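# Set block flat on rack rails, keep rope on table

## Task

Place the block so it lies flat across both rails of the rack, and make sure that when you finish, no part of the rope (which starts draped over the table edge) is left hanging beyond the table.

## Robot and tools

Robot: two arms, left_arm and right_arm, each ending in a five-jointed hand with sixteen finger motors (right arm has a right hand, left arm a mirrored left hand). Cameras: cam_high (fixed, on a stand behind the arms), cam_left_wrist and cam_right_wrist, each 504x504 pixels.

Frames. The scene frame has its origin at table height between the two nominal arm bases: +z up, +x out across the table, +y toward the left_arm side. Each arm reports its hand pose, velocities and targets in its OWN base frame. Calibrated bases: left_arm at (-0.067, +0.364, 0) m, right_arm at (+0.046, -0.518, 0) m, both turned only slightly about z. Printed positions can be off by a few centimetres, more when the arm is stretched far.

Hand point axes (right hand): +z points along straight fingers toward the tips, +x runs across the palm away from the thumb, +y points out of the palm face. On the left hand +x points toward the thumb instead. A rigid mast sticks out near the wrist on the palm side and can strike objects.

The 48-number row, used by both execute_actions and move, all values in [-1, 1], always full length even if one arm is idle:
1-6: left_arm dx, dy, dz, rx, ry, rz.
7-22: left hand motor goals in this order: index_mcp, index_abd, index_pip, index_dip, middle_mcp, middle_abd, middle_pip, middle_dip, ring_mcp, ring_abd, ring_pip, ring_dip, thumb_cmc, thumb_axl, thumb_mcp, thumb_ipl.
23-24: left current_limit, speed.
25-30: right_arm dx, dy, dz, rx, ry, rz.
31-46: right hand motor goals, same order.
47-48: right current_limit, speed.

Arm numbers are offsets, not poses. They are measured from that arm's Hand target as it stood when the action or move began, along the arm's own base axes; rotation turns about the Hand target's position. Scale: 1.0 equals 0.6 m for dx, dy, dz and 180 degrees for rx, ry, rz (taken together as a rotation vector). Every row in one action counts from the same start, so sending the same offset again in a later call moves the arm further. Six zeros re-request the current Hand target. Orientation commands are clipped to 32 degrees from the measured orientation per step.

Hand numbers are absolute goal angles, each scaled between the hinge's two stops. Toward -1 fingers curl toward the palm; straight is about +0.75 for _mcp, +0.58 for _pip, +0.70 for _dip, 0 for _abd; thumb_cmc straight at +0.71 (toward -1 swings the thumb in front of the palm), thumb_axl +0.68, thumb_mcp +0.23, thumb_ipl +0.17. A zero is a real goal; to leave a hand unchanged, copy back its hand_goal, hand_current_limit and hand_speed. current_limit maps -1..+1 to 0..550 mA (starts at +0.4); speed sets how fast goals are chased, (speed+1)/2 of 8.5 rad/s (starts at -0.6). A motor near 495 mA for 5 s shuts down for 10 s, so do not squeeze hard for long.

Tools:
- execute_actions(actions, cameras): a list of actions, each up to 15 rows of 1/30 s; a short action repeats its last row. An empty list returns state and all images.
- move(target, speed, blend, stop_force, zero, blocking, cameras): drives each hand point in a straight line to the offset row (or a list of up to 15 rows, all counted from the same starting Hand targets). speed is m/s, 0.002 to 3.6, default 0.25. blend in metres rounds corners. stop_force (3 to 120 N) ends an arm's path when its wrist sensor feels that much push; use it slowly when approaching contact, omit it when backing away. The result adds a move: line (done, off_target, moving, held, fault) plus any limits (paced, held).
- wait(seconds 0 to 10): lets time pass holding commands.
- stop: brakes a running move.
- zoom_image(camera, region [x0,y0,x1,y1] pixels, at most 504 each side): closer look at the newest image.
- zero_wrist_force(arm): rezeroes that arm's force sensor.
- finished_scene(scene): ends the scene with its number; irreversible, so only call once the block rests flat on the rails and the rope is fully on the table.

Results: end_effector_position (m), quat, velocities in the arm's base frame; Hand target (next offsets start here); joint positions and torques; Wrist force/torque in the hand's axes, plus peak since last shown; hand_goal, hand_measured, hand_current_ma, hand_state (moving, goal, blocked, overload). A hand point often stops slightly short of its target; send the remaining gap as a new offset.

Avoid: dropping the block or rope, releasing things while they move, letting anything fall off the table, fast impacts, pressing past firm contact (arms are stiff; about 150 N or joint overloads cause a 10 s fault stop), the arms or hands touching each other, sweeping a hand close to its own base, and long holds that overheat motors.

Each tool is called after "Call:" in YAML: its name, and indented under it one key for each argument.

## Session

Call:
execute_actions:
  actions: []

Call:
zoom_image:
  camera: "cam_high"
  region: [60, 150, 220, 310]

Scene clock: 0.00 s.
left_arm: end_effector_position=(+0.0632, +0.2016, +0.1399) hand_goal=(+0.754, +0.000, +0.576, +0.696, +0.754, +0.000, +0.576, +0.696, +0.754, +0.000, +0.576, +0.696, +0.714, +0.678, +0.226, +0.168) hand_measured=(+0.754, +0.000, +0.576, +0.696, +0.754, +0.000, +0.576, +0.696, +0.754, +0.000, +0.576, +0.696, +0.714, +0.678, +0.226, +0.168) hand_current_ma=(+0, +0, +0, +0, +0, +0, +0, +0, +0, +0, +0, +0, +0, +0, +0, +0) hand_state=(goal, goal, goal, goal, goal, goal, goal, goal, goal, goal, goal, goal, goal, goal, goal, goal) hand_current_limit=0.40 hand_speed=-0.60 end_effector_quat_wxyz=(-0.019, +0.993, -0.115, +0.003) | right_arm: end_effector_position=(+0.5040, +0.7760, +0.1660) hand_goal=(+0.754, +0.000, +0.576, +0.696, +0.754, +0.000, +0.576, +0.696, +0.754, +0.000, +0.576, +0.696, +0.714, +0.678, +0.226, +0.168) hand_measured=(+0.754, +0.000, +0.576, +0.696, +0.754, +0.000, +0.576, +0.696, +0.754, +0.000, +0.576, +0.696, +0.714, +0.678, +0.226, +0.168) hand_current_ma=(+0, +0, +0, +0, +0, +0, +0, +0, +0, +0, +0, +0, +0, +0, +0, +0) hand_state=(goal, goal, goal, goal, goal, goal, goal, goal, goal, goal, goal, goal, goal, goal, goal, goal) hand_current_limit=0.40 hand_speed=-0.60 end_effector_quat_wxyz=(+0.016, +0.631, +0.776, -0.003)
Joint positions: left_arm=[4.991 -1.082 -2.503 -1.094 1.552 -2.633] | right_arm=[0.938 -0.402 0.235 -1.396 -1.603 0.733]
Joint velocities: within noise
Joint torques (N m): no reading
Motor temperatures (°C): left_arm=[25 24 24 32 33 37] | right_arm=[26 28 26 31 39 36]
Wrist force (N): no reading
Wrist torque (N m): no reading
Wrist force, peak (N): no reading
Hand target: left_arm +0.0632, +0.2016, +0.1399; -0.019, +0.993, -0.115, +0.003 | right_arm +0.5040, +0.7760, +0.1660; +0.016, +0.631, +0.776, -0.003

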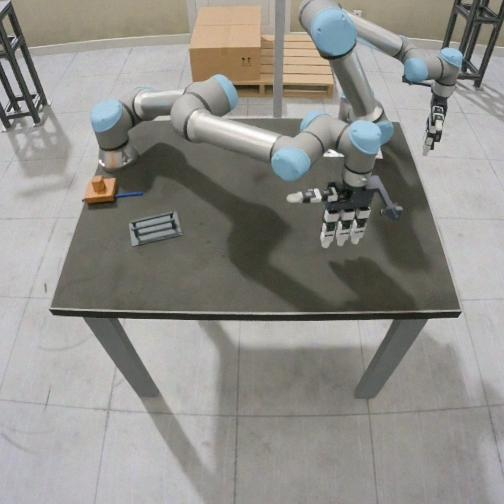

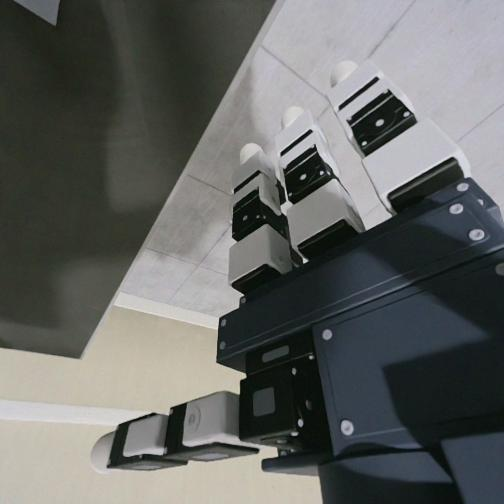

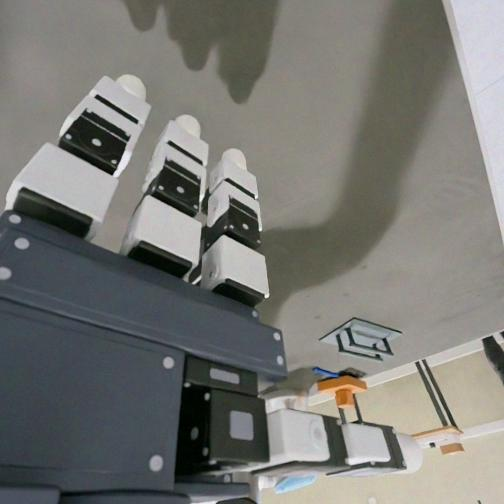

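Scaled by 3.150.

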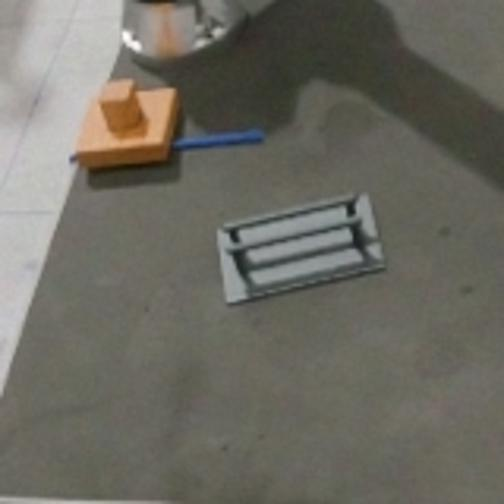

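Call:
move:
  target: [0,0,0,0,0,0,0.754,0,0.576,0.696,0.754,0,0.576,0.696,0.754,0,0.576,0.696,0.714,0.678,0.226,0.168,0.4,-0.6,-0.2567,-0.66,0.14,-0.0287,0.2537,-0.0392,-0.452,0,-0.635,-0.406,-0.452,0,-0.635,-0.406,-0.452,0,-0.635,-0.406,-0.571,0.677,0.074,-0.3,0.75,-0.5]
  speed: 0.4

Call:
move:
  target: [0,0,0,0,0,0,0.754,0,0.576,0.696,0.754,0,0.576,0.696,0.754,0,0.576,0.696,0.714,0.678,0.226,0.168,0.4,-0.6,-0.3238,-0.4558,-0.25,0,0,0,-0.452,0,-0.635,-0.406,-0.452,0,-0.635,-0.406,-0.452,0,-0.635,-0.406,-0.571,0.677,0.074,-0.3,0.75,-0.5]
  speed: 0.25
  cameras: ["cam_high"]

Call:
zoom_image:
  camera: "cam_high"
  region: [70, 140, 190, 260]

Scene clock: 175.27 s.
left_arm: end_effector_position=(+0.0632, +0.2016, +0.1399) hand_goal=(+0.754, +0.000, +0.576, +0.696, +0.754, +0.000, +0.576, +0.696, +0.754, +0.000, +0.576, +0.696, +0.714, +0.678, +0.226, +0.168) hand_measured=(+0.754, +0.000, +0.576, +0.696, +0.754, +0.000, +0.576, +0.696, +0.754, +0.000, +0.576, +0.696, +0.714, +0.678, +0.224, +0.168) hand_current_ma=(-2, +0, +2, +0, -2, +0, +2, +0, -2, +0, +2, +0, +1, -2, -7, -1) hand_state=(goal, goal, goal, goal, goal, goal, goal, goal, goal, goal, goal, goal, goal, goal, goal, goal) hand_current_limit=0.40 hand_speed=-0.60 end_effector_quat_wxyz=(-0.019, +0.993, -0.115, +0.003) | right_arm: end_effector_position=(+0.3500, +0.3801, +0.2499) hand_goal=(-0.452, +0.000, -0.634, -0.406, -0.452, +0.000, -0.634, -0.406, -0.452, +0.000, -0.634, -0.406, -0.570, +0.678, +0.074, -0.300) hand_measured=(-0.408, +0.000, -0.622, -0.404, -0.412, +0.000, -0.616, -0.406, -0.410, +0.000, -0.618, -0.406, -0.564, +0.678, +0.080, -0.298) hand_current_ma=(+164, +0, +31, +3, +139, +0, +49, -1, +150, +0, +42, +0, +13, -1, +15, +8) hand_state=(blocked, goal, goal, goal, blocked, goal, goal, goal, blocked, goal, goal, goal, goal, goal, goal, goal) hand_current_limit=0.75 hand_speed=-0.50 end_effector_quat_wxyz=(-0.258, +0.624, +0.681, -0.282)
Joint positions: left_arm=[4.991 -1.082 -2.503 -1.094 1.552 -2.633] | right_arm=[0.521 -1.26 1.331 -0.905 -1.27 0.316]
Joint torques (N m): left_arm=[0.42 0.6 22.4 2.74 0.16 0.09] | right_arm=[-11.54 -43.79 -9.8 1.73 -1.69 -1.68]
Wrist force (N): left_arm=[0.1 -0.2 0.0] | right_arm=[0.5 1.7 -0.3]
Wrist torque (N m): left_arm=[-0.03 -0.02 0.01] | right_arm=[0.26 -0.13 0.23]
Wrist force, peak (N): left_arm=[0.3 0.0 -0.3] | right_arm=[0.5 1.7 -0.3]
Hand target: left_arm +0.0632, +0.2016, +0.1399; -0.019, +0.993, -0.115, +0.003 | right_arm +0.3500, +0.3800, +0.2500; -0.258, +0.624, +0.681, -0.282
Off the commanded pose: left_arm 0.000 m, 0 deg | right_arm 0.000 m, 0 deg.
move: done

Scene clock: 177.57 s.
left_arm: end_effector_position=(+0.0632, +0.2016, +0.1399) hand_goal=(+0.754, +0.000, +0.576, +0.696, +0.754, +0.000, +0.576, +0.696, +0.754, +0.000, +0.576, +0.696, +0.714, +0.678, +0.226, +0.168) hand_measured=(+0.754, +0.000, +0.576, +0.696, +0.754, +0.000, +0.576, +0.696, +0.754, +0.000, +0.576, +0.696, +0.714, +0.678, +0.224, +0.168) hand_current_ma=(-2, +0, +2, +0, -2, +0, +2, +0, -2, +0, +2, +0, +1, -2, -7, -1) hand_state=(goal, goal, goal, goal, goal, goal, goal, goal, goal, goal, goal, goal, goal, goal, goal, goal) hand_current_limit=0.40 hand_speed=-0.60 end_effector_quat_wxyz=(-0.019, +0.993, -0.115, +0.003) | right_arm: end_effector_position=(+0.1557, +0.1065, +0.1000) hand_goal=(-0.452, +0.000, -0.634, -0.406, -0.452, +0.000, -0.634, -0.406, -0.452, +0.000, -0.634, -0.406, -0.570, +0.678, +0.074, -0.300) hand_measured=(-0.408, +0.000, -0.622, -0.404, -0.412, +0.000, -0.616, -0.406, -0.410, +0.000, -0.618, -0.406, -0.564, +0.678, +0.080, -0.298) hand_current_ma=(+164, +0, +31, +2, +139, +0, +49, -1, +150, +0, +42, +0, +13, -1, +15, +8) hand_state=(blocked, goal, goal, goal, blocked, goal, goal, goal, blocked, goal, goal, goal, goal, goal, goal, goal) hand_current_limit=0.75 hand_speed=-0.50 end_effector_quat_wxyz=(-0.258, +0.624, +0.681, -0.282)
Joint positions: left_arm=[4.991 -1.082 -2.503 -1.094 1.552 -2.633] | right_arm=[0.019 -1.985 2.402 -1.203 -1.619 -0.048]
Joint torques (N m): left_arm=[0.25 0.61 22.19 2.7 0.05 -0.06] | right_arm=[-11.06 -10.97 -6.91 2.02 -2.13 -1.86]
Wrist force (N): left_arm=[0.1 0.0 0.2] | right_arm=[0.3 1.1 -0.4]
Wrist torque (N m): left_arm=[-0.01 -0.02 0.01] | right_arm=[0.21 -0.08 0.15]
Wrist force, peak (N): left_arm=[0.2 -0.2 -0.2] | right_arm=[1.4 1.7 -1.2]
Hand target: left_arm +0.0632, +0.2016, +0.1399; -0.019, +0.993, -0.115, +0.003 | right_arm +0.1557, +0.1065, +0.1000; -0.258, +0.624, +0.681, -0.282
Off the commanded pose: left_arm 0.000 m, 0 deg | right_arm 0.000 m, 0 deg.
move: done
Images, in order (width x height): cam_high 504x504.

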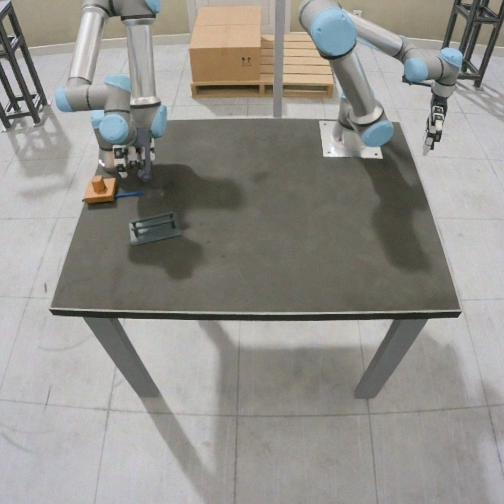

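Scaled by 4.200.

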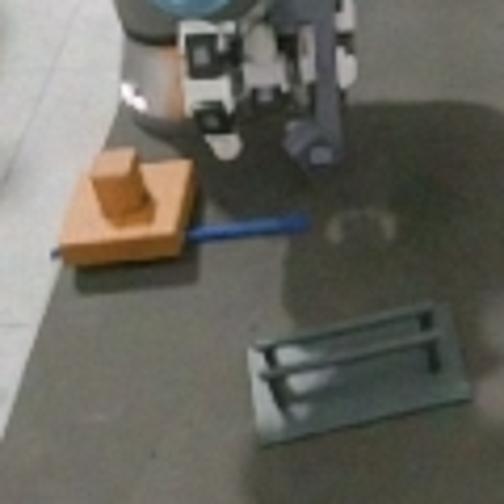

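Call:
move:
  target: [0,0,0,0,0,0,0.754,0,0.576,0.696,0.754,0,0.576,0.696,0.754,0,0.576,0.696,0.714,0.678,0.226,0.168,0.4,-0.6,-0.0147,-0.0167,-0.1,0,0,0,-0.452,0,-0.635,-0.406,-0.452,0,-0.635,-0.406,-0.452,0,-0.635,-0.406,-0.571,0.677,0.074,-0.3,0.75,-0.5]
  speed: 0.12
  cameras: ["cam_high"]

Call:
zoom_image:
  camera: "cam_high"
  region: [90, 150, 160, 220]

Scene clock: 189.93 s.
left_arm: end_effector_position=(+0.0632, +0.2016, +0.1399) hand_goal=(+0.754, +0.000, +0.576, +0.696, +0.754, +0.000, +0.576, +0.696, +0.754, +0.000, +0.576, +0.696, +0.714, +0.678, +0.226, +0.168) hand_measured=(+0.754, +0.000, +0.576, +0.696, +0.754, +0.000, +0.576, +0.696, +0.754, +0.000, +0.576, +0.696, +0.714, +0.678, +0.224, +0.168) hand_current_ma=(-2, +0, +2, +0, -2, +0, +2, +0, -2, +0, +2, +0, +1, -2, -7, -1) hand_state=(goal, goal, goal, goal, goal, goal, goal, goal, goal, goal, goal, goal, goal, goal, goal, goal) hand_current_limit=0.40 hand_speed=-0.60 end_effector_quat_wxyz=(-0.019, +0.993, -0.115, +0.003) | right_arm: end_effector_position=(+0.1469, +0.0965, +0.0400) hand_goal=(-0.452, +0.000, -0.634, -0.406, -0.452, +0.000, -0.634, -0.406, -0.452, +0.000, -0.634, -0.406, -0.570, +0.678, +0.074, -0.300) hand_measured=(-0.408, +0.000, -0.622, -0.404, -0.412, +0.000, -0.616, -0.406, -0.410, +0.000, -0.618, -0.406, -0.564, +0.678, +0.080, -0.298) hand_current_ma=(+164, +0, +31, +2, +139, +0, +49, -1, +150, +0, +42, +0, +13, -1, +15, +8) hand_state=(blocked, goal, goal, goal, blocked, goal, goal, goal, blocked, goal, goal, goal, goal, goal, goal, goal) hand_current_limit=0.75 hand_speed=-0.50 end_effector_quat_wxyz=(-0.258, +0.624, +0.681, -0.282)
Joint positions: left_arm=[4.991 -1.082 -2.503 -1.094 1.552 -2.633] | right_arm=[-0.021 -1.919 2.543 -1.413 -1.648 -0.077]
Joint torques (N m): left_arm=[0.95 0.4 22.42 2.71 -0.05 0.15] | right_arm=[-10.82 7.05 -7.07 -3.4 -2.36 -1.71]
Wrist force (N): left_arm=[0.0 0.0 0.1] | right_arm=[0.0 1.4 -0.1]
Wrist torque (N m): left_arm=[0.00 -0.01 0.00] | right_arm=[0.20 -0.04 0.14]
Wrist force, peak (N): left_arm=[0.2 -0.3 0.1] | right_arm=[0.3 1.7 0.0]
Hand target: left_arm +0.0632, +0.2016, +0.1399; -0.019, +0.993, -0.115, +0.003 | right_arm +0.1469, +0.0965, +0.0400; -0.258, +0.624, +0.681, -0.282
Off the commanded pose: left_arm 0.000 m, 0 deg | right_arm 0.000 m, 0 deg.
move: done
Images, in order (width x height): cam_high 504x504.

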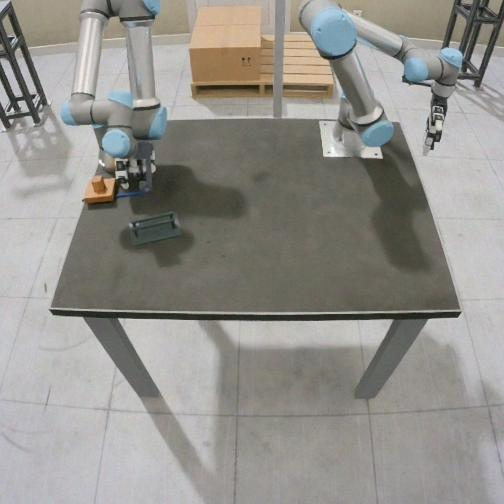

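Scaled by 7.200.

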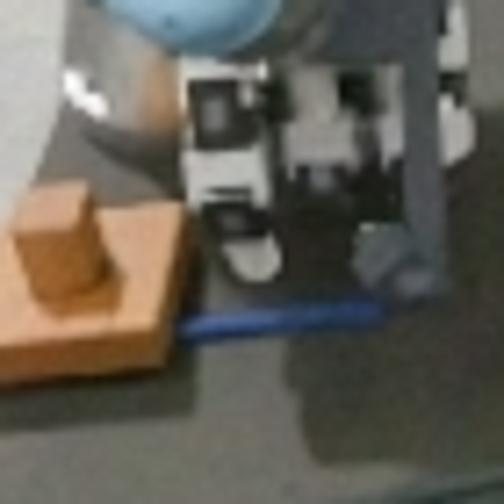

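Call:
move:
  target: [0,0,0,0,0,0,0.754,0,0.576,0.696,0.754,0,0.576,0.696,0.754,0,0.576,0.696,0.714,0.678,0.226,0.168,0.4,-0.6,0.005,0,-0.0117,0,0,0,-0.452,0,-0.635,-0.406,-0.452,0,-0.635,-0.406,-0.452,0,-0.635,-0.406,-0.571,0.677,0.074,-0.3,0.75,-0.5]
  speed: 0.06

Call:
move:
  target: [0,0,0,0,0,0,0.754,0,0.576,0.696,0.754,0,0.576,0.696,0.754,0,0.576,0.696,0.714,0.678,0.226,0.168,0.4,-0.6,0,0,-0.05,0,0,0,-0.452,0,-0.635,-0.406,-0.452,0,-0.635,-0.406,-0.452,0,-0.635,-0.406,-0.571,0.677,0.074,-0.3,0.75,-0.5]
  speed: 0.01
  stop_force: 5
  cameras: ["cam_high"]

Call:
zoom_image:
  camera: "cam_high"
  region: [90, 150, 160, 220]

Scene clock: 210.23 s.
left_arm: end_effector_position=(+0.0632, +0.2016, +0.1399) hand_goal=(+0.754, +0.000, +0.576, +0.696, +0.754, +0.000, +0.576, +0.696, +0.754, +0.000, +0.576, +0.696, +0.714, +0.678, +0.226, +0.168) hand_measured=(+0.754, +0.000, +0.576, +0.696, +0.754, +0.000, +0.576, +0.696, +0.754, +0.000, +0.576, +0.696, +0.714, +0.678, +0.224, +0.168) hand_current_ma=(-2, +0, +2, +0, -2, +0, +2, +0, -2, +0, +2, +0, +1, -2, -7, -1) hand_state=(goal, goal, goal, goal, goal, goal, goal, goal, goal, goal, goal, goal, goal, goal, goal, goal) hand_current_limit=0.40 hand_speed=-0.60 end_effector_quat_wxyz=(-0.019, +0.993, -0.115, +0.003) | right_arm: end_effector_position=(+0.1499, +0.0965, +0.0330) hand_goal=(-0.452, +0.000, -0.634, -0.406, -0.452, +0.000, -0.634, -0.406, -0.452, +0.000, -0.634, -0.406, -0.570, +0.678, +0.074, -0.300) hand_measured=(-0.408, +0.000, -0.622, -0.404, -0.412, +0.000, -0.616, -0.406, -0.410, +0.000, -0.618, -0.406, -0.564, +0.678, +0.080, -0.298) hand_current_ma=(+164, +0, +31, +2, +139, +0, +49, -1, +150, +0, +42, +0, +13, -1, +15, +8) hand_state=(blocked, goal, goal, goal, blocked, goal, goal, goal, blocked, goal, goal, goal, goal, goal, goal, goal) hand_current_limit=0.75 hand_speed=-0.50 end_effector_quat_wxyz=(-0.258, +0.624, +0.681, -0.282)
Joint positions: left_arm=[4.991 -1.082 -2.503 -1.094 1.552 -2.633] | right_arm=[-0.021 -1.891 2.55 -1.447 -1.648 -0.077]
Joint torques (N m): left_arm=[0.46 -0.2 22.16 2.8 0.01 0.09] | right_arm=[9.51 5.91 -6.29 -3.07 1.99 1.83]
Wrist force (N): left_arm=[0.0 -0.1 -0.1] | right_arm=[-0.1 1.3 -0.3]
Wrist torque (N m): left_arm=[-0.01 0.00 0.00] | right_arm=[0.20 -0.05 0.13]
Wrist force, peak (N): left_arm=[0.1 -0.3 0.3] | right_arm=[0.0 1.6 -0.7]
Hand target: left_arm +0.0632, +0.2016, +0.1399; -0.019, +0.993, -0.115, +0.003 | right_arm +0.1499, +0.0965, +0.0330; -0.258, +0.624, +0.681, -0.282
Off the commanded pose: left_arm 0.000 m, 0 deg | right_arm 0.000 m, 0 deg.
move: done

Scene clock: 213.63 s.
left_arm: end_effector_position=(+0.0632, +0.2016, +0.1399) hand_goal=(+0.754, +0.000, +0.576, +0.696, +0.754, +0.000, +0.576, +0.696, +0.754, +0.000, +0.576, +0.696, +0.714, +0.678, +0.226, +0.168) hand_measured=(+0.754, +0.000, +0.576, +0.696, +0.754, +0.000, +0.576, +0.696, +0.754, +0.000, +0.576, +0.696, +0.714, +0.678, +0.224, +0.168) hand_current_ma=(-2, +0, +2, +0, -2, +0, +2, +0, -2, +0, +2, +0, +1, -2, -7, -1) hand_state=(goal, goal, goal, goal, goal, goal, goal, goal, goal, goal, goal, goal, goal, goal, goal, goal) hand_current_limit=0.40 hand_speed=-0.60 end_effector_quat_wxyz=(-0.019, +0.993, -0.115, +0.003) | right_arm: end_effector_position=(+0.1499, +0.0965, +0.0107) hand_goal=(-0.452, +0.000, -0.634, -0.406, -0.452, +0.000, -0.634, -0.406, -0.452, +0.000, -0.634, -0.406, -0.570, +0.678, +0.074, -0.300) hand_measured=(-0.408, +0.000, -0.622, -0.404, -0.412, +0.000, -0.616, -0.406, -0.410, +0.000, -0.618, -0.406, -0.564, +0.678, +0.086, -0.304) hand_current_ma=(+164, +0, +32, +2, +139, +0, +49, -1, +150, +0, +42, +0, +12, -1, +47, -13) hand_state=(blocked, goal, goal, goal, blocked, goal, goal, goal, blocked, goal, goal, goal, goal, goal, goal, goal) hand_current_limit=0.75 hand_speed=-0.50 end_effector_quat_wxyz=(-0.258, +0.624, +0.681, -0.282)
Joint positions: left_arm=[4.991 -1.082 -2.503 -1.094 1.552 -2.633] | right_arm=[-0.021 -1.828 2.588 -1.548 -1.648 -0.077]
Joint torques (N m): left_arm=[0.1 0.09 22.16 2.7 -0.02 0.03] | right_arm=[7.58 -12.86 -25.66 2.1 1.86 -0.15]
Wrist force (N): left_arm=[0.0 0.0 0.0] | right_arm=[0.0 -1.2 -2.8]
Wrist torque (N m): left_arm=[0.00 -0.01 0.00] | right_arm=[0.00 -0.08 0.13]
Wrist force, peak (N): left_arm=[0.1 -0.3 0.1] | right_arm=[-0.3 -3.4 -5.2]
Hand target: left_arm +0.0632, +0.2016, +0.1399; -0.019, +0.993, -0.115, +0.003 | right_arm +0.1499, +0.0965, +0.0107; -0.258, +0.624, +0.681, -0.282 (not the last commanded pose)
Off the commanded pose: left_arm 0.000 m, 0 deg | right_arm 0.008 m, 0 deg.
move: contact (right_arm)
Images, in order (width x height): cam_high 504x504.

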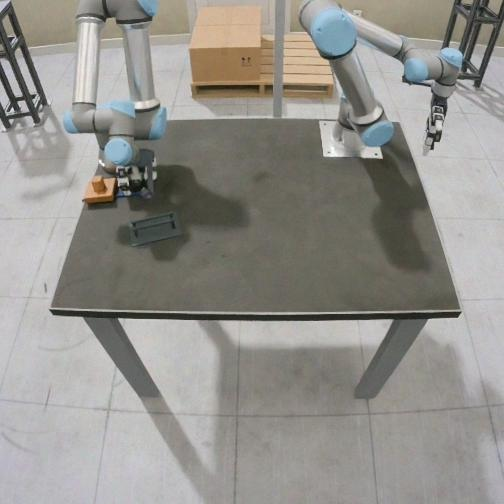

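Scaled by 7.200.

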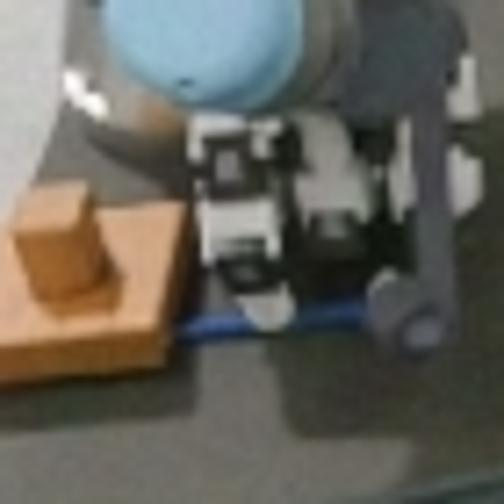

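Call:
move:
  target:
    - [0,0,0,0,0,0,0.754,0,0.576,0.696,0.754,0,0.576,0.696,0.754,0,0.576,0.696,0.714,0.678,0.226,0.168,0.4,-0.6,0,0,-0.0033,0,0,0,-0.452,0,-0.635,-0.406,-0.452,0,-0.635,-0.406,-0.452,0,-0.635,-0.406,-0.571,0.677,0.074,-0.3,0.75,-0.5]
    - [0,0,0,0,0,0,0.754,0,0.576,0.696,0.754,0,0.576,0.696,0.754,0,0.576,0.696,0.714,0.678,0.226,0.168,0.4,-0.6,-0.01,0.0667,-0.0033,0,0,0,-0.452,0,-0.635,-0.406,-0.452,0,-0.635,-0.406,-0.452,0,-0.635,-0.406,-0.571,0.677,0.074,-0.3,0.75,-0.5]
  speed: 0.04
  cameras: ["cam_high"]

Call:
zoom_image:
  camera: "cam_high"
  region: [70, 150, 150, 230]

Scene clock: 236.70 s.
left_arm: end_effector_position=(+0.0632, +0.2016, +0.1399) hand_goal=(+0.754, +0.000, +0.576, +0.696, +0.754, +0.000, +0.576, +0.696, +0.754, +0.000, +0.576, +0.696, +0.714, +0.678, +0.226, +0.168) hand_measured=(+0.754, +0.000, +0.576, +0.696, +0.754, +0.000, +0.576, +0.696, +0.754, +0.000, +0.576, +0.696, +0.714, +0.678, +0.224, +0.168) hand_current_ma=(-2, +0, +2, +0, -2, +0, +2, +0, -2, +0, +2, +0, +1, -2, -7, -1) hand_state=(goal, goal, goal, goal, goal, goal, goal, goal, goal, goal, goal, goal, goal, goal, goal, goal) hand_current_limit=0.40 hand_speed=-0.60 end_effector_quat_wxyz=(-0.019, +0.993, -0.115, +0.003) | right_arm: end_effector_position=(+0.1439, +0.1364, +0.0087) hand_goal=(-0.452, +0.000, -0.634, -0.406, -0.452, +0.000, -0.634, -0.406, -0.452, +0.000, -0.634, -0.406, -0.570, +0.678, +0.074, -0.300) hand_measured=(-0.408, +0.000, -0.622, -0.404, -0.412, +0.000, -0.616, -0.406, -0.410, +0.000, -0.618, -0.406, -0.564, +0.682, +0.080, -0.300) hand_current_ma=(+164, +0, +32, +2, +139, +0, +49, -1, +150, +0, +42, +0, +17, +14, +20, +0) hand_state=(blocked, goal, goal, goal, blocked, goal, goal, goal, blocked, goal, goal, goal, goal, goal, goal, goal) hand_current_limit=0.75 hand_speed=-0.50 end_effector_quat_wxyz=(-0.258, +0.624, +0.681, -0.282)
Joint positions: left_arm=[4.991 -1.082 -2.503 -1.094 1.552 -2.633] | right_arm=[0.136 -1.768 2.555 -1.573 -1.536 0.035]
Joint torques (N m): left_arm=[0.41 0.73 22.62 2.67 -0.02 0.11] | right_arm=[10.85 3.15 -26.67 -3.34 1.97 1.58]
Wrist force (N): left_arm=[0.1 0.0 0.3] | right_arm=[0.4 1.4 -0.3]
Wrist torque (N m): left_arm=[-0.02 0.00 0.01] | right_arm=[0.20 -0.11 0.01]
Wrist force, peak (N): left_arm=[-0.1 0.0 0.4] | right_arm=[-1.0 -6.7 -9.0]
Hand target: left_arm +0.0632, +0.2016, +0.1399; -0.019, +0.993, -0.115, +0.003 | right_arm +0.1439, +0.1365, +0.0087; -0.258, +0.624, +0.681, -0.282
Off the commanded pose: left_arm 0.000 m, 0 deg | right_arm 0.000 m, 0 deg.
move: done
Images, in order (width x height): cam_high 504x504.

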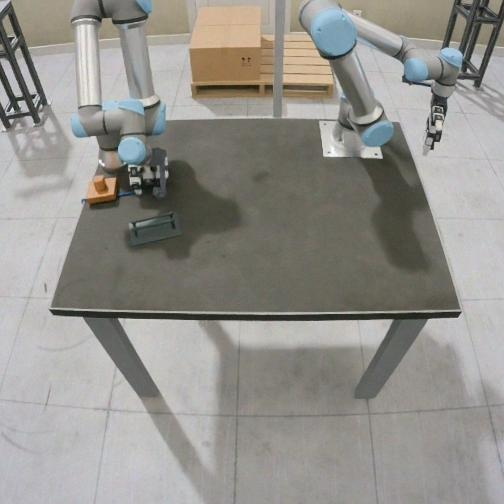

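Scaled by 6.300.

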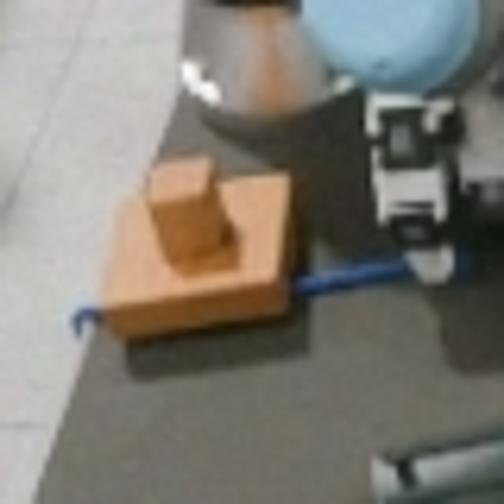

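Call:
move:
  target:
    - [0,0,0,0,0,0,0.754,0,0.576,0.696,0.754,0,0.576,0.696,0.754,0,0.576,0.696,0.714,0.678,0.226,0.168,0.4,-0.6,0,0,0.05,0,0,0,-0.452,0,-0.635,-0.406,-0.452,0,-0.635,-0.406,-0.452,0,-0.635,-0.406,-0.571,0.677,0.074,-0.3,0.75,-0.5]
    - [0,0,0,0,0,0,0.754,0,0.576,0.696,0.754,0,0.576,0.696,0.754,0,0.576,0.696,0.714,0.678,0.226,0.168,0.4,-0.6,-0.0067,-0.0657,0.05,0,0,0,-0.452,0,-0.635,-0.406,-0.452,0,-0.635,-0.406,-0.452,0,-0.635,-0.406,-0.571,0.677,0.074,-0.3,0.75,-0.5]
  speed: 0.1

Call:
move:
  target: [0,0,0,0,0,0,0.754,0,0.576,0.696,0.754,0,0.576,0.696,0.754,0,0.576,0.696,0.714,0.678,0.226,0.168,0.4,-0.6,0,0,-0.06,0,0,0,-0.452,0,-0.635,-0.406,-0.452,0,-0.635,-0.406,-0.452,0,-0.635,-0.406,-0.571,0.677,0.074,-0.3,0.75,-0.5]
  speed: 0.012
  stop_force: 5
  cameras: ["cam_high"]

Call:
zoom_image:
  camera: "cam_high"
  region: [90, 150, 160, 220]

Scene clock: 278.17 s.
left_arm: end_effector_position=(+0.0632, +0.2016, +0.1399) hand_goal=(+0.754, +0.000, +0.576, +0.696, +0.754, +0.000, +0.576, +0.696, +0.754, +0.000, +0.576, +0.696, +0.714, +0.678, +0.226, +0.168) hand_measured=(+0.754, +0.000, +0.576, +0.696, +0.754, +0.000, +0.576, +0.696, +0.754, +0.000, +0.576, +0.696, +0.714, +0.678, +0.224, +0.168) hand_current_ma=(-2, +0, +2, +0, -2, +0, +2, +0, -2, +0, +2, +0, +1, -2, -7, -1) hand_state=(goal, goal, goal, goal, goal, goal, goal, goal, goal, goal, goal, goal, goal, goal, goal, goal) hand_current_limit=0.40 hand_speed=-0.60 end_effector_quat_wxyz=(-0.019, +0.993, -0.115, +0.003) | right_arm: end_effector_position=(+0.1399, +0.0971, +0.0387) hand_goal=(-0.452, +0.000, -0.634, -0.406, -0.452, +0.000, -0.634, -0.406, -0.452, +0.000, -0.634, -0.406, -0.570, +0.678, +0.074, -0.300) hand_measured=(-0.408, +0.000, -0.622, -0.404, -0.412, +0.000, -0.616, -0.406, -0.410, +0.000, -0.618, -0.406, -0.564, +0.682, +0.080, -0.300) hand_current_ma=(+164, +0, +32, +2, +139, +0, +49, -1, +150, +0, +42, +0, +14, +13, +20, +0) hand_state=(blocked, goal, goal, goal, blocked, goal, goal, goal, blocked, goal, goal, goal, goal, goal, goal, goal) hand_current_limit=0.75 hand_speed=-0.50 end_effector_quat_wxyz=(-0.258, +0.624, +0.681, -0.282)
Joint positions: left_arm=[4.991 -1.082 -2.503 -1.094 1.552 -2.633] | right_arm=[-0.019 -1.939 2.558 -1.407 -1.646 -0.076]
Joint torques (N m): left_arm=[0.68 0.49 22.79 2.57 -0.15 0.05] | right_arm=[-11.12 -10.77 -6.86 1.86 -1.56 -1.75]
Wrist force (N): left_arm=[0.1 -0.1 0.2] | right_arm=[0.1 1.3 -0.4]
Wrist torque (N m): left_arm=[-0.04 0.00 0.01] | right_arm=[0.22 -0.07 0.16]
Wrist force, peak (N): left_arm=[-0.3 -0.3 0.1] | right_arm=[0.5 2.0 -0.2]
Hand target: left_arm +0.0632, +0.2016, +0.1399; -0.019, +0.993, -0.115, +0.003 | right_arm +0.1399, +0.0971, +0.0387; -0.258, +0.624, +0.681, -0.282
Off the commanded pose: left_arm 0.000 m, 0 deg | right_arm 0.000 m, 0 deg.
move: done

Scene clock: 281.63 s.
left_arm: end_effector_position=(+0.0632, +0.2016, +0.1399) hand_goal=(+0.754, +0.000, +0.576, +0.696, +0.754, +0.000, +0.576, +0.696, +0.754, +0.000, +0.576, +0.696, +0.714, +0.678, +0.226, +0.168) hand_measured=(+0.754, +0.000, +0.576, +0.696, +0.754, +0.000, +0.576, +0.696, +0.754, +0.000, +0.576, +0.696, +0.714, +0.678, +0.224, +0.168) hand_current_ma=(-2, +0, +2, +0, -2, +0, +2, +0, -2, +0, +2, +0, +1, -2, -7, -1) hand_state=(goal, goal, goal, goal, goal, goal, goal, goal, goal, goal, goal, goal, goal, goal, goal, goal) hand_current_limit=0.40 hand_speed=-0.60 end_effector_quat_wxyz=(-0.019, +0.993, -0.115, +0.003) | right_arm: end_effector_position=(+0.1398, +0.0971, +0.0111) hand_goal=(-0.452, +0.000, -0.634, -0.406, -0.452, +0.000, -0.634, -0.406, -0.452, +0.000, -0.634, -0.406, -0.570, +0.678, +0.074, -0.300) hand_measured=(-0.408, +0.000, -0.622, -0.404, -0.412, +0.000, -0.616, -0.406, -0.410, +0.000, -0.618, -0.406, -0.564, +0.682, +0.084, -0.306) hand_current_ma=(+164, +0, +32, +2, +139, +0, +49, -1, +150, +0, +42, +0, +14, +13, +37, -23) hand_state=(blocked, goal, goal, goal, blocked, goal, goal, goal, blocked, goal, goal, goal, goal, goal, goal, goal) hand_current_limit=0.75 hand_speed=-0.50 end_effector_quat_wxyz=(-0.258, +0.624, +0.681, -0.282)
Joint positions: left_arm=[4.991 -1.082 -2.503 -1.094 1.552 -2.633] | right_arm=[-0.02 -1.862 2.607 -1.533 -1.647 -0.076]
Joint torques (N m): left_arm=[0.47 0.06 22.9 2.52 -0.18 -0.02] | right_arm=[-6.08 -11.45 -25.18 2.12 -1.37 -1.73]
Wrist force (N): left_arm=[0.2 0.1 0.0] | right_arm=[-0.3 -2.3 -3.4]
Wrist torque (N m): left_arm=[0.00 -0.02 0.01] | right_arm=[-0.05 -0.10 0.18]
Wrist force, peak (N): left_arm=[0.3 0.0 -0.1] | right_arm=[-0.4 -4.4 -5.5]
Hand target: left_arm +0.0632, +0.2016, +0.1399; -0.019, +0.993, -0.115, +0.003 | right_arm +0.1398, +0.0971, +0.0111; -0.258, +0.624, +0.681, -0.282 (not the last commanded pose)
Off the commanded pose: left_arm 0.000 m, 0 deg | right_arm 0.008 m, 0 deg.
move: contact (right_arm)
Images, in order (width x height): cam_high 504x504.

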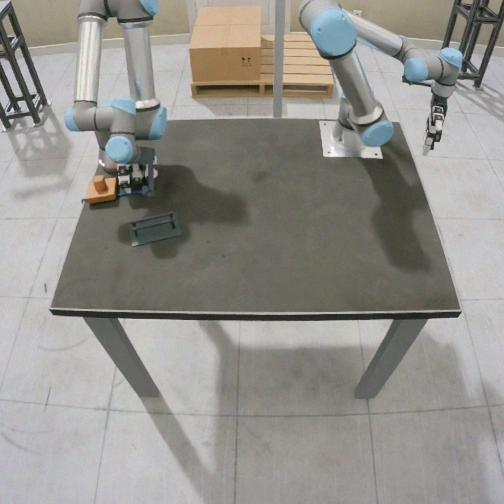

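Scaled by 7.200.

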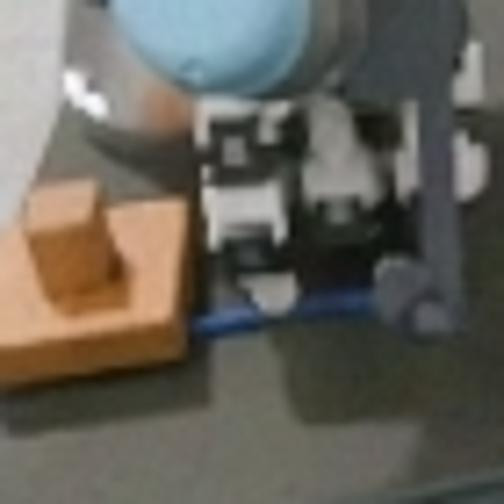

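Call:
move:
  target:
    - [0,0,0,0,0,0,0.754,0,0.576,0.696,0.754,0,0.576,0.696,0.754,0,0.576,0.696,0.714,0.678,0.226,0.168,0.4,-0.6,0,0,-0.0037,0,0,0,-0.452,0,-0.635,-0.406,-0.452,0,-0.635,-0.406,-0.452,0,-0.635,-0.406,-0.571,0.677,0.074,-0.3,0.75,-0.5]
    - [0,0,0,0,0,0,0.754,0,0.576,0.696,0.754,0,0.576,0.696,0.754,0,0.576,0.696,0.714,0.678,0.226,0.168,0.4,-0.6,-0.018,0.08,-0.0037,0,0,0,-0.452,0,-0.635,-0.406,-0.452,0,-0.635,-0.406,-0.452,0,-0.635,-0.406,-0.571,0.677,0.074,-0.3,0.75,-0.5]
  speed: 0.04
  cameras: ["cam_high"]

Call:
zoom_image:
  camera: "cam_high"
  region: [70, 150, 150, 230]

Scene clock: 310.33 s.
left_arm: end_effector_position=(+0.0632, +0.2016, +0.1399) hand_goal=(+0.754, +0.000, +0.576, +0.696, +0.754, +0.000, +0.576, +0.696, +0.754, +0.000, +0.576, +0.696, +0.714, +0.678, +0.226, +0.168) hand_measured=(+0.754, +0.000, +0.576, +0.696, +0.754, +0.000, +0.576, +0.696, +0.754, +0.000, +0.576, +0.696, +0.714, +0.678, +0.224, +0.168) hand_current_ma=(-2, +0, +2, +0, -2, +0, +2, +0, -2, +0, +2, +0, +1, -2, -7, -1) hand_state=(goal, goal, goal, goal, goal, goal, goal, goal, goal, goal, goal, goal, goal, goal, goal, goal) hand_current_limit=0.40 hand_speed=-0.60 end_effector_quat_wxyz=(-0.019, +0.993, -0.115, +0.003) | right_arm: end_effector_position=(+0.1290, +0.1450, +0.0089) hand_goal=(-0.452, +0.000, -0.634, -0.406, -0.452, +0.000, -0.634, -0.406, -0.452, +0.000, -0.634, -0.406, -0.570, +0.678, +0.074, -0.300) hand_measured=(-0.408, +0.000, -0.622, -0.404, -0.412, +0.000, -0.616, -0.406, -0.410, +0.000, -0.618, -0.406, -0.478, +0.720, +0.104, -0.308) hand_current_ma=(+164, +0, +32, +2, +139, +0, +49, -1, +150, +0, +42, +0, +370, +183, +132, -30) hand_state=(blocked, goal, goal, goal, blocked, goal, goal, goal, blocked, goal, goal, goal, blocked, blocked, blocked, goal) hand_current_limit=0.75 hand_speed=-0.50 end_effector_quat_wxyz=(-0.258, +0.624, +0.681, -0.282)
Joint positions: left_arm=[4.991 -1.082 -2.503 -1.094 1.552 -2.633] | right_arm=[0.178 -1.792 2.571 -1.566 -1.507 0.064]
Joint torques (N m): left_arm=[0.48 -0.13 23.09 2.53 -0.29 0.06] | right_arm=[11.93 4.99 -23.97 -3.08 3.12 0.82]
Wrist force (N): left_arm=[0.1 0.0 0.0] | right_arm=[-3.3 -4.1 -5.3]
Wrist torque (N m): left_arm=[0.01 -0.02 0.00] | right_arm=[-0.28 -0.12 0.31]
Wrist force, peak (N): left_arm=[-0.1 -0.3 0.3] | right_arm=[-1.5 -11.7 -11.3]
Hand target: left_arm +0.0632, +0.2016, +0.1399; -0.019, +0.993, -0.115, +0.003 | right_arm +0.1290, +0.1451, +0.0089; -0.258, +0.624, +0.681, -0.282
Off the commanded pose: left_arm 0.000 m, 0 deg | right_arm 0.000 m, 0 deg.
move: done
Images, in order (width x height): cam_high 504x504.

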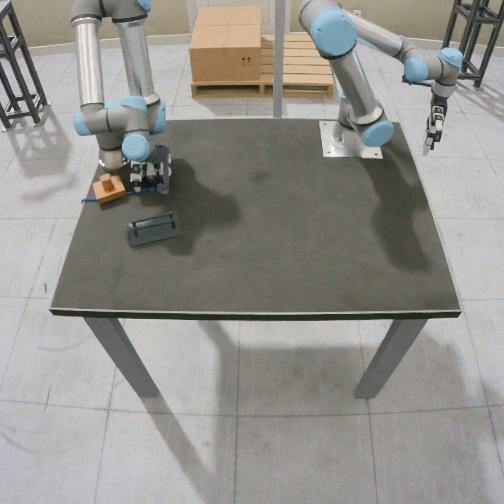

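Scaled by 6.300.

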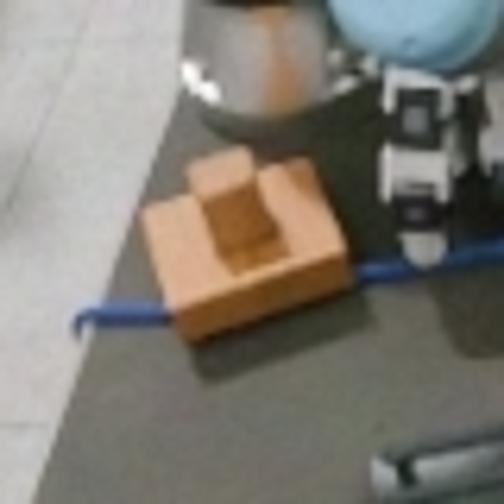

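Call:
move:
  target: [0,0,0,0,0,0,0.754,0,0.576,0.696,0.754,0,0.576,0.696,0.754,0,0.576,0.696,0.714,0.678,0.226,0.168,0.4,-0.6,-0.008,0.1333,-0.001,0,0,0,-0.452,0,-0.635,-0.406,-0.452,0,-0.635,-0.406,-0.452,0,-0.635,-0.406,-0.571,0.677,0.074,-0.3,0.75,-0.5]
  speed: 0.045
  cameras: ["cam_high"]

Call:
zoom_image:
  camera: "cam_high"
  region: [70, 130, 190, 250]

Scene clock: 327.83 s.
left_arm: end_effector_position=(+0.0632, +0.2016, +0.1399) hand_goal=(+0.754, +0.000, +0.576, +0.696, +0.754, +0.000, +0.576, +0.696, +0.754, +0.000, +0.576, +0.696, +0.714, +0.678, +0.226, +0.168) hand_measured=(+0.754, +0.000, +0.576, +0.696, +0.754, +0.000, +0.576, +0.696, +0.754, +0.000, +0.576, +0.696, +0.714, +0.678, +0.224, +0.168) hand_current_ma=(-2, +0, +2, +0, -2, +0, +2, +0, -2, +0, +2, +0, +1, -2, -7, -1) hand_state=(goal, goal, goal, goal, goal, goal, goal, goal, goal, goal, goal, goal, goal, goal, goal, goal) hand_current_limit=0.40 hand_speed=-0.60 end_effector_quat_wxyz=(-0.019, +0.993, -0.115, +0.003) | right_arm: end_effector_position=(+0.1242, +0.2250, +0.0083) hand_goal=(-0.452, +0.000, -0.634, -0.406, -0.452, +0.000, -0.634, -0.406, -0.452, +0.000, -0.634, -0.406, -0.570, +0.678, +0.074, -0.300) hand_measured=(-0.408, +0.000, -0.622, -0.404, -0.412, +0.000, -0.616, -0.406, -0.410, +0.000, -0.618, -0.406, -0.462, +0.728, +0.104, -0.308) hand_current_ma=(+164, +0, +32, +2, +139, +0, +49, -1, +150, +0, +42, +0, +442, +215, +132, -27) hand_state=(blocked, goal, goal, goal, blocked, goal, goal, goal, blocked, goal, goal, goal, blocked, blocked, blocked, goal) hand_current_limit=0.75 hand_speed=-0.50 end_effector_quat_wxyz=(-0.258, +0.624, +0.681, -0.282)
Joint positions: left_arm=[4.991 -1.082 -2.503 -1.094 1.552 -2.633] | right_arm=[0.451 -1.632 2.456 -1.644 -1.317 0.263]
Joint torques (N m): left_arm=[0.49 0.94 23.54 2.58 -0.25 0.04] | right_arm=[11.92 -2.05 -23.74 -3.82 3.55 0.52]
Wrist force (N): left_arm=[0.2 -0.1 0.0] | right_arm=[-4.2 -7.0 -7.4]
Wrist torque (N m): left_arm=[-0.03 -0.02 0.02] | right_arm=[-0.51 -0.17 0.37]
Wrist force, peak (N): left_arm=[0.0 0.0 0.5] | right_arm=[-4.4 -7.3 -8.5]
Hand target: left_arm +0.0632, +0.2016, +0.1399; -0.019, +0.993, -0.115, +0.003 | right_arm +0.1242, +0.2250, +0.0083; -0.258, +0.624, +0.681, -0.282
Off the commanded pose: left_arm 0.000 m, 0 deg | right_arm 0.000 m, 0 deg.
move: done
Images, in order (width x height): cam_high 504x504.

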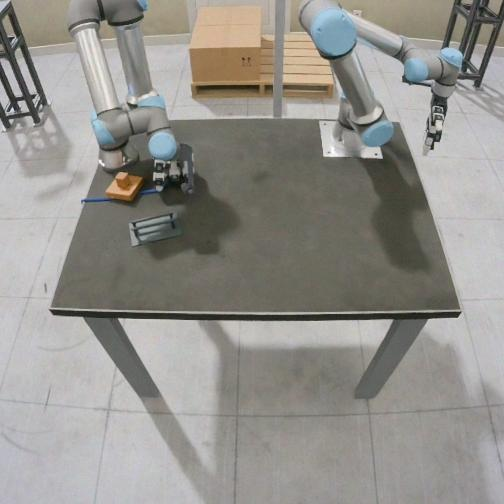

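Scaled by 4.200.

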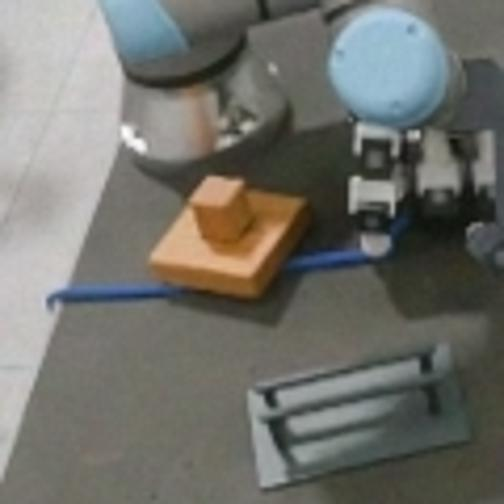

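Call:
move:
  target: [0,0,0,0,0,0,0.754,0,0.576,0.696,0.754,0,0.576,0.696,0.754,0,0.576,0.696,0.714,0.678,0.226,0.168,0.4,-0.6,-0.006,0.25,0,0,0,0,-0.452,0,-0.635,-0.406,-0.452,0,-0.635,-0.406,-0.452,0,-0.635,-0.406,-0.571,0.677,0.074,-0.3,0.75,-0.5]
  speed: 0.05
  cameras: ["cam_high"]

Call:
zoom_image:
  camera: "cam_high"
  region: [70, 130, 230, 290]

Scene clock: 341.67 s.
left_arm: end_effector_position=(+0.0632, +0.2016, +0.1399) hand_goal=(+0.754, +0.000, +0.576, +0.696, +0.754, +0.000, +0.576, +0.696, +0.754, +0.000, +0.576, +0.696, +0.714, +0.678, +0.226, +0.168) hand_measured=(+0.754, +0.000, +0.576, +0.696, +0.754, +0.000, +0.576, +0.696, +0.754, +0.000, +0.576, +0.696, +0.714, +0.678, +0.224, +0.168) hand_current_ma=(-2, +0, +2, +0, -2, +0, +2, +0, -2, +0, +2, +0, +1, -2, -7, -1) hand_state=(goal, goal, goal, goal, goal, goal, goal, goal, goal, goal, goal, goal, goal, goal, goal, goal) hand_current_limit=0.40 hand_speed=-0.60 end_effector_quat_wxyz=(-0.019, +0.993, -0.115, +0.003) | right_arm: end_effector_position=(+0.1206, +0.3749, +0.0083) hand_goal=(-0.452, +0.000, -0.634, -0.406, -0.452, +0.000, -0.634, -0.406, -0.452, +0.000, -0.634, -0.406, -0.570, +0.678, +0.074, -0.300) hand_measured=(-0.408, +0.000, -0.622, -0.404, -0.412, +0.000, -0.616, -0.406, -0.410, +0.000, -0.618, -0.406, -0.564, +0.682, +0.080, -0.300) hand_current_ma=(+164, +0, +32, +2, +139, +0, +49, -1, +150, +0, +42, +0, +14, +13, +19, +2) hand_state=(blocked, goal, goal, goal, blocked, goal, goal, goal, blocked, goal, goal, goal, goal, goal, goal, goal) hand_current_limit=0.75 hand_speed=-0.50 end_effector_quat_wxyz=(-0.258, +0.624, +0.681, -0.282)
Joint positions: left_arm=[4.991 -1.082 -2.503 -1.094 1.552 -2.633] | right_arm=[0.781 -1.346 2.161 -1.73 -1.102 0.532]
Joint torques (N m): left_arm=[0.25 -0.07 23.33 2.58 -0.28 0.12] | right_arm=[10.14 -14.6 -25.72 -3.73 2.68 1.76]
Wrist force (N): left_arm=[0.1 -0.1 -0.1] | right_arm=[0.4 1.2 -0.6]
Wrist torque (N m): left_arm=[-0.01 -0.01 0.01] | right_arm=[0.24 -0.08 0.04]
Wrist force, peak (N): left_arm=[0.1 0.0 0.4] | right_arm=[-4.6 -7.6 -8.6]
Hand target: left_arm +0.0632, +0.2016, +0.1399; -0.019, +0.993, -0.115, +0.003 | right_arm +0.1206, +0.3750, +0.0083; -0.258, +0.624, +0.681, -0.282
Off the commanded pose: left_arm 0.000 m, 0 deg | right_arm 0.000 m, 0 deg.
move: done
Images, in order (width x height): cam_high 504x504.

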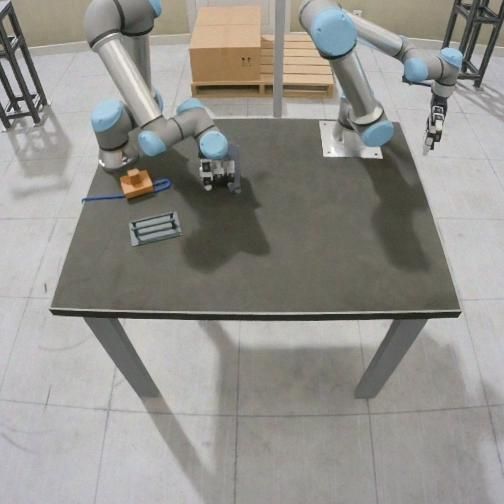

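Scaled by 3.150.

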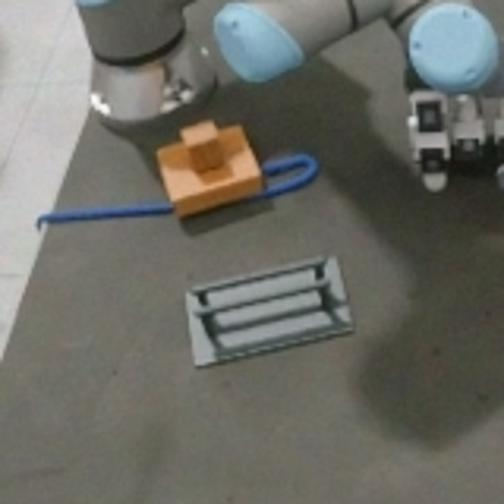

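Call:
move:
  target:
    - [0,0,0,0,0,0,0.754,0,0.576,0.696,0.754,0,0.576,0.696,0.754,0,0.576,0.696,0.714,0.678,0.226,0.168,0.4,-0.6,0,0,0.05,0,0,0,-0.452,0,-0.635,-0.406,-0.452,0,-0.635,-0.406,-0.452,0,-0.635,-0.406,-0.571,0.677,0.074,-0.3,0.75,-0.5]
    - [0,0,0,0,0,0,0.754,0,0.576,0.696,0.754,0,0.576,0.696,0.754,0,0.576,0.696,0.714,0.678,0.226,0.168,0.4,-0.6,0.011,-0.2757,0.05,0,0,0,-0.452,0,-0.635,-0.406,-0.452,0,-0.635,-0.406,-0.452,0,-0.635,-0.406,-0.571,0.677,0.074,-0.3,0.75,-0.5]
  speed: [0.1,0.2]
  cameras: ["cam_high"]

Call:
zoom_image:
  camera: "cam_high"
  region: [125, 150, 185, 210]

Scene clock: 374.63 s.
left_arm: end_effector_position=(+0.0632, +0.2016, +0.1399) hand_goal=(+0.754, +0.000, +0.576, +0.696, +0.754, +0.000, +0.576, +0.696, +0.754, +0.000, +0.576, +0.696, +0.714, +0.678, +0.226, +0.168) hand_measured=(+0.754, +0.000, +0.576, +0.696, +0.754, +0.000, +0.576, +0.696, +0.754, +0.000, +0.576, +0.696, +0.714, +0.678, +0.224, +0.168) hand_current_ma=(-2, +0, +2, +0, -2, +0, +2, +0, -2, +0, +2, +0, +1, -2, -7, -1) hand_state=(goal, goal, goal, goal, goal, goal, goal, goal, goal, goal, goal, goal, goal, goal, goal, goal) hand_current_limit=0.40 hand_speed=-0.60 end_effector_quat_wxyz=(-0.019, +0.993, -0.115, +0.003) | right_arm: end_effector_position=(+0.1272, +0.2097, +0.0383) hand_goal=(-0.452, +0.000, -0.634, -0.406, -0.452, +0.000, -0.634, -0.406, -0.452, +0.000, -0.634, -0.406, -0.570, +0.678, +0.074, -0.300) hand_measured=(-0.408, +0.000, -0.622, -0.404, -0.412, +0.000, -0.616, -0.406, -0.410, +0.000, -0.618, -0.406, -0.566, +0.682, +0.080, -0.300) hand_current_ma=(+164, +0, +32, +2, +139, +0, +49, -1, +150, +0, +42, +0, +11, +12, +19, +2) hand_state=(blocked, goal, goal, goal, blocked, goal, goal, goal, blocked, goal, goal, goal, goal, goal, goal, goal) hand_current_limit=0.75 hand_speed=-0.50 end_effector_quat_wxyz=(-0.258, +0.624, +0.681, -0.282)
Joint positions: left_arm=[4.991 -1.082 -2.503 -1.094 1.552 -2.633] | right_arm=[0.402 -1.734 2.433 -1.51 -1.351 0.226]
Joint torques (N m): left_arm=[0.99 0.31 23.61 2.54 -0.41 0.08] | right_arm=[-10.3 -17.6 -5.33 2 -1.75 -1.94]
Wrist force (N): left_arm=[0.0 -0.1 -0.2] | right_arm=[0.3 1.6 -0.1]
Wrist torque (N m): left_arm=[-0.01 0.00 0.00] | right_arm=[0.24 -0.09 0.20]
Wrist force, peak (N): left_arm=[0.0 -0.2 0.4] | right_arm=[1.6 1.2 -0.3]
Hand target: left_arm +0.0632, +0.2016, +0.1399; -0.019, +0.993, -0.115, +0.003 | right_arm +0.1272, +0.2096, +0.0383; -0.258, +0.624, +0.681, -0.282
Off the commanded pose: left_arm 0.000 m, 0 deg | right_arm 0.000 m, 0 deg.
move: done
Images, in order (width x height): cam_high 504x504.

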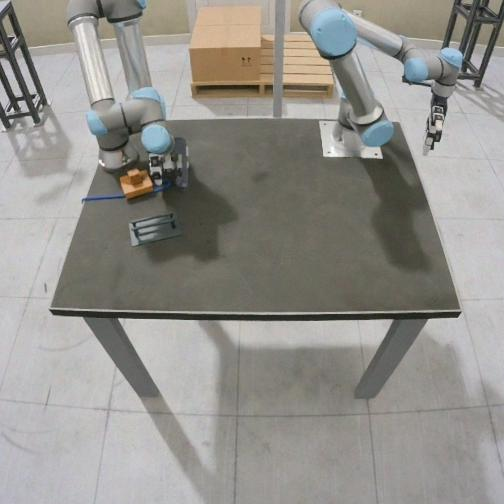

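Scaled by 8.400.

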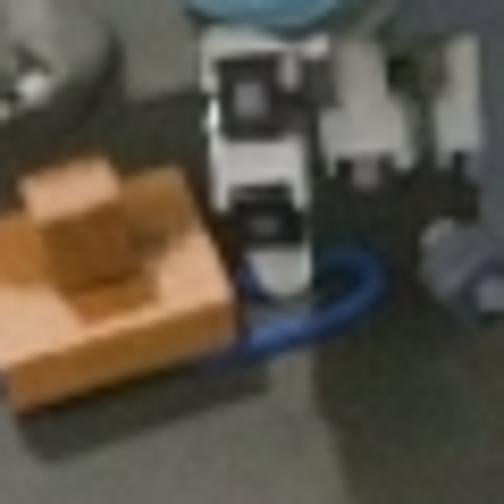

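Call:
move:
  target: [0,0,0,0,0,0,0.754,0,0.576,0.696,0.754,0,0.576,0.696,0.754,0,0.576,0.696,0.714,0.678,0.226,0.168,0.4,-0.6,-0.0095,0,-0.013,0,0,0,-0.452,0,-0.635,-0.406,-0.452,0,-0.635,-0.406,-0.452,0,-0.635,-0.406,-0.571,0.677,0.074,-0.3,0.75,-0.5]
  speed: 0.06

Call:
move:
  target: [0,0,0,0,0,0,0.754,0,0.576,0.696,0.754,0,0.576,0.696,0.754,0,0.576,0.696,0.714,0.678,0.226,0.168,0.4,-0.6,0,0,-0.05,0,0,0,-0.452,0,-0.635,-0.406,-0.452,0,-0.635,-0.406,-0.452,0,-0.635,-0.406,-0.571,0.677,0.074,-0.3,0.75,-0.5]
  speed: 0.012
  stop_force: 5
  cameras: ["cam_high"]

Call:
zoom_image:
  camera: "cam_high"
  region: [125, 150, 185, 210]

Scene clock: 413.00 s.
left_arm: end_effector_position=(+0.0632, +0.2016, +0.1399) hand_goal=(+0.754, +0.000, +0.576, +0.696, +0.754, +0.000, +0.576, +0.696, +0.754, +0.000, +0.576, +0.696, +0.714, +0.678, +0.226, +0.168) hand_measured=(+0.754, +0.000, +0.576, +0.696, +0.754, +0.000, +0.576, +0.696, +0.754, +0.000, +0.576, +0.696, +0.714, +0.678, +0.224, +0.168) hand_current_ma=(-2, +0, +2, +0, -2, +0, +2, +0, -2, +0, +2, +0, +1, -2, -7, -1) hand_state=(goal, goal, goal, goal, goal, goal, goal, goal, goal, goal, goal, goal, goal, goal, goal, goal) hand_current_limit=0.40 hand_speed=-0.60 end_effector_quat_wxyz=(-0.019, +0.993, -0.115, +0.003) | right_arm: end_effector_position=(+0.1216, +0.2096, +0.0306) hand_goal=(-0.452, +0.000, -0.634, -0.406, -0.452, +0.000, -0.634, -0.406, -0.452, +0.000, -0.634, -0.406, -0.570, +0.678, +0.074, -0.300) hand_measured=(-0.408, +0.000, -0.622, -0.404, -0.412, +0.000, -0.616, -0.406, -0.410, +0.000, -0.618, -0.406, -0.566, +0.682, +0.080, -0.300) hand_current_ma=(+164, +0, +32, +2, +139, +0, +49, -1, +150, +0, +42, +0, +11, +12, +19, +2) hand_state=(blocked, goal, goal, goal, blocked, goal, goal, goal, blocked, goal, goal, goal, goal, goal, goal, goal) hand_current_limit=0.75 hand_speed=-0.50 end_effector_quat_wxyz=(-0.258, +0.624, +0.681, -0.282)
Joint positions: left_arm=[4.991 -1.082 -2.503 -1.094 1.552 -2.633] | right_arm=[0.409 -1.728 2.455 -1.539 -1.346 0.231]
Joint torques (N m): left_arm=[0.41 0.23 23.89 2.54 -0.44 0.07] | right_arm=[10.96 1.24 -5.69 -3.23 2.4 1.74]
Wrist force (N): left_arm=[0.1 0.1 0.2] | right_arm=[0.5 1.6 -0.2]
Wrist torque (N m): left_arm=[-0.01 0.00 0.00] | right_arm=[0.24 -0.11 0.06]
Wrist force, peak (N): left_arm=[0.0 -0.2 0.4] | right_arm=[0.7 2.1 -0.5]
Hand target: left_arm +0.0632, +0.2016, +0.1399; -0.019, +0.993, -0.115, +0.003 | right_arm +0.1215, +0.2096, +0.0305; -0.258, +0.624, +0.681, -0.282
Off the commanded pose: left_arm 0.000 m, 0 deg | right_arm 0.000 m, 0 deg.
move: done

Scene clock: 415.80 s.
left_arm: end_effector_position=(+0.0632, +0.2016, +0.1399) hand_goal=(+0.754, +0.000, +0.576, +0.696, +0.754, +0.000, +0.576, +0.696, +0.754, +0.000, +0.576, +0.696, +0.714, +0.678, +0.226, +0.168) hand_measured=(+0.754, +0.000, +0.576, +0.696, +0.754, +0.000, +0.576, +0.696, +0.754, +0.000, +0.576, +0.696, +0.714, +0.678, +0.224, +0.168) hand_current_ma=(-2, +0, +2, +0, -2, +0, +2, +0, -2, +0, +2, +0, +1, -2, -7, -1) hand_state=(goal, goal, goal, goal, goal, goal, goal, goal, goal, goal, goal, goal, goal, goal, goal, goal) hand_current_limit=0.40 hand_speed=-0.60 end_effector_quat_wxyz=(-0.019, +0.993, -0.115, +0.003) | right_arm: end_effector_position=(+0.1215, +0.2096, +0.0110) hand_goal=(-0.452, +0.000, -0.634, -0.406, -0.452, +0.000, -0.634, -0.406, -0.452, +0.000, -0.634, -0.406, -0.570, +0.678, +0.074, -0.300) hand_measured=(-0.408, +0.000, -0.622, -0.404, -0.412, +0.000, -0.616, -0.406, -0.410, +0.000, -0.618, -0.406, -0.566, +0.682, +0.086, -0.308) hand_current_ma=(+164, +0, +32, +2, +139, +0, +49, -1, +150, +0, +42, +0, +8, +10, +42, -26) hand_state=(blocked, goal, goal, goal, blocked, goal, goal, goal, blocked, goal, goal, goal, goal, goal, goal, goal) hand_current_limit=0.75 hand_speed=-0.50 end_effector_quat_wxyz=(-0.258, +0.624, +0.681, -0.282)
Joint positions: left_arm=[4.991 -1.082 -2.503 -1.094 1.552 -2.633] | right_arm=[0.409 -1.676 2.483 -1.618 -1.346 0.231]
Joint torques (N m): left_arm=[-0.16 0.32 24.09 2.5 -0.47 0.06] | right_arm=[5.28 -17.86 -24.82 1.92 1.98 -0.16]
Wrist force (N): left_arm=[0.1 -0.2 0.0] | right_arm=[0.4 -2.2 -3.4]
Wrist torque (N m): left_arm=[-0.03 -0.01 0.01] | right_arm=[-0.06 -0.16 0.07]
Wrist force, peak (N): left_arm=[0.0 -0.2 0.4] | right_arm=[0.5 -4.4 -5.9]
Hand target: left_arm +0.0632, +0.2016, +0.1399; -0.019, +0.993, -0.115, +0.003 | right_arm +0.1215, +0.2096, +0.0110; -0.258, +0.624, +0.681, -0.282 (not the last commanded pose)
Off the commanded pose: left_arm 0.000 m, 0 deg | right_arm 0.010 m, 0 deg.
move: contact (right_arm)
Images, in order (width x height): cam_high 504x504.

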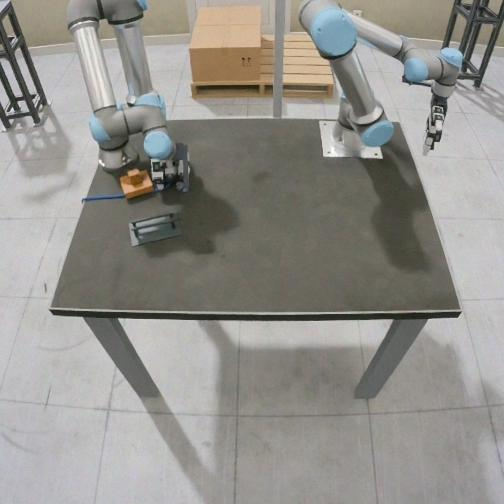

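Scaled by 8.400.

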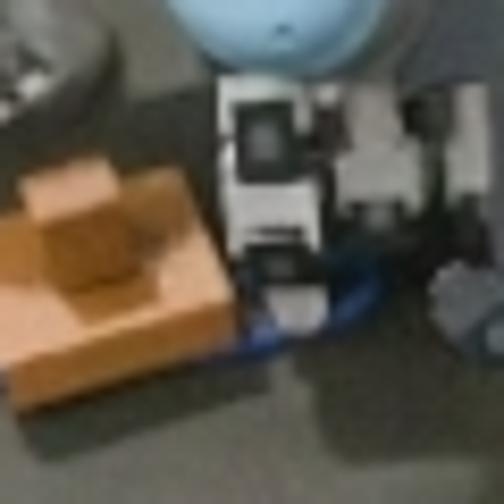

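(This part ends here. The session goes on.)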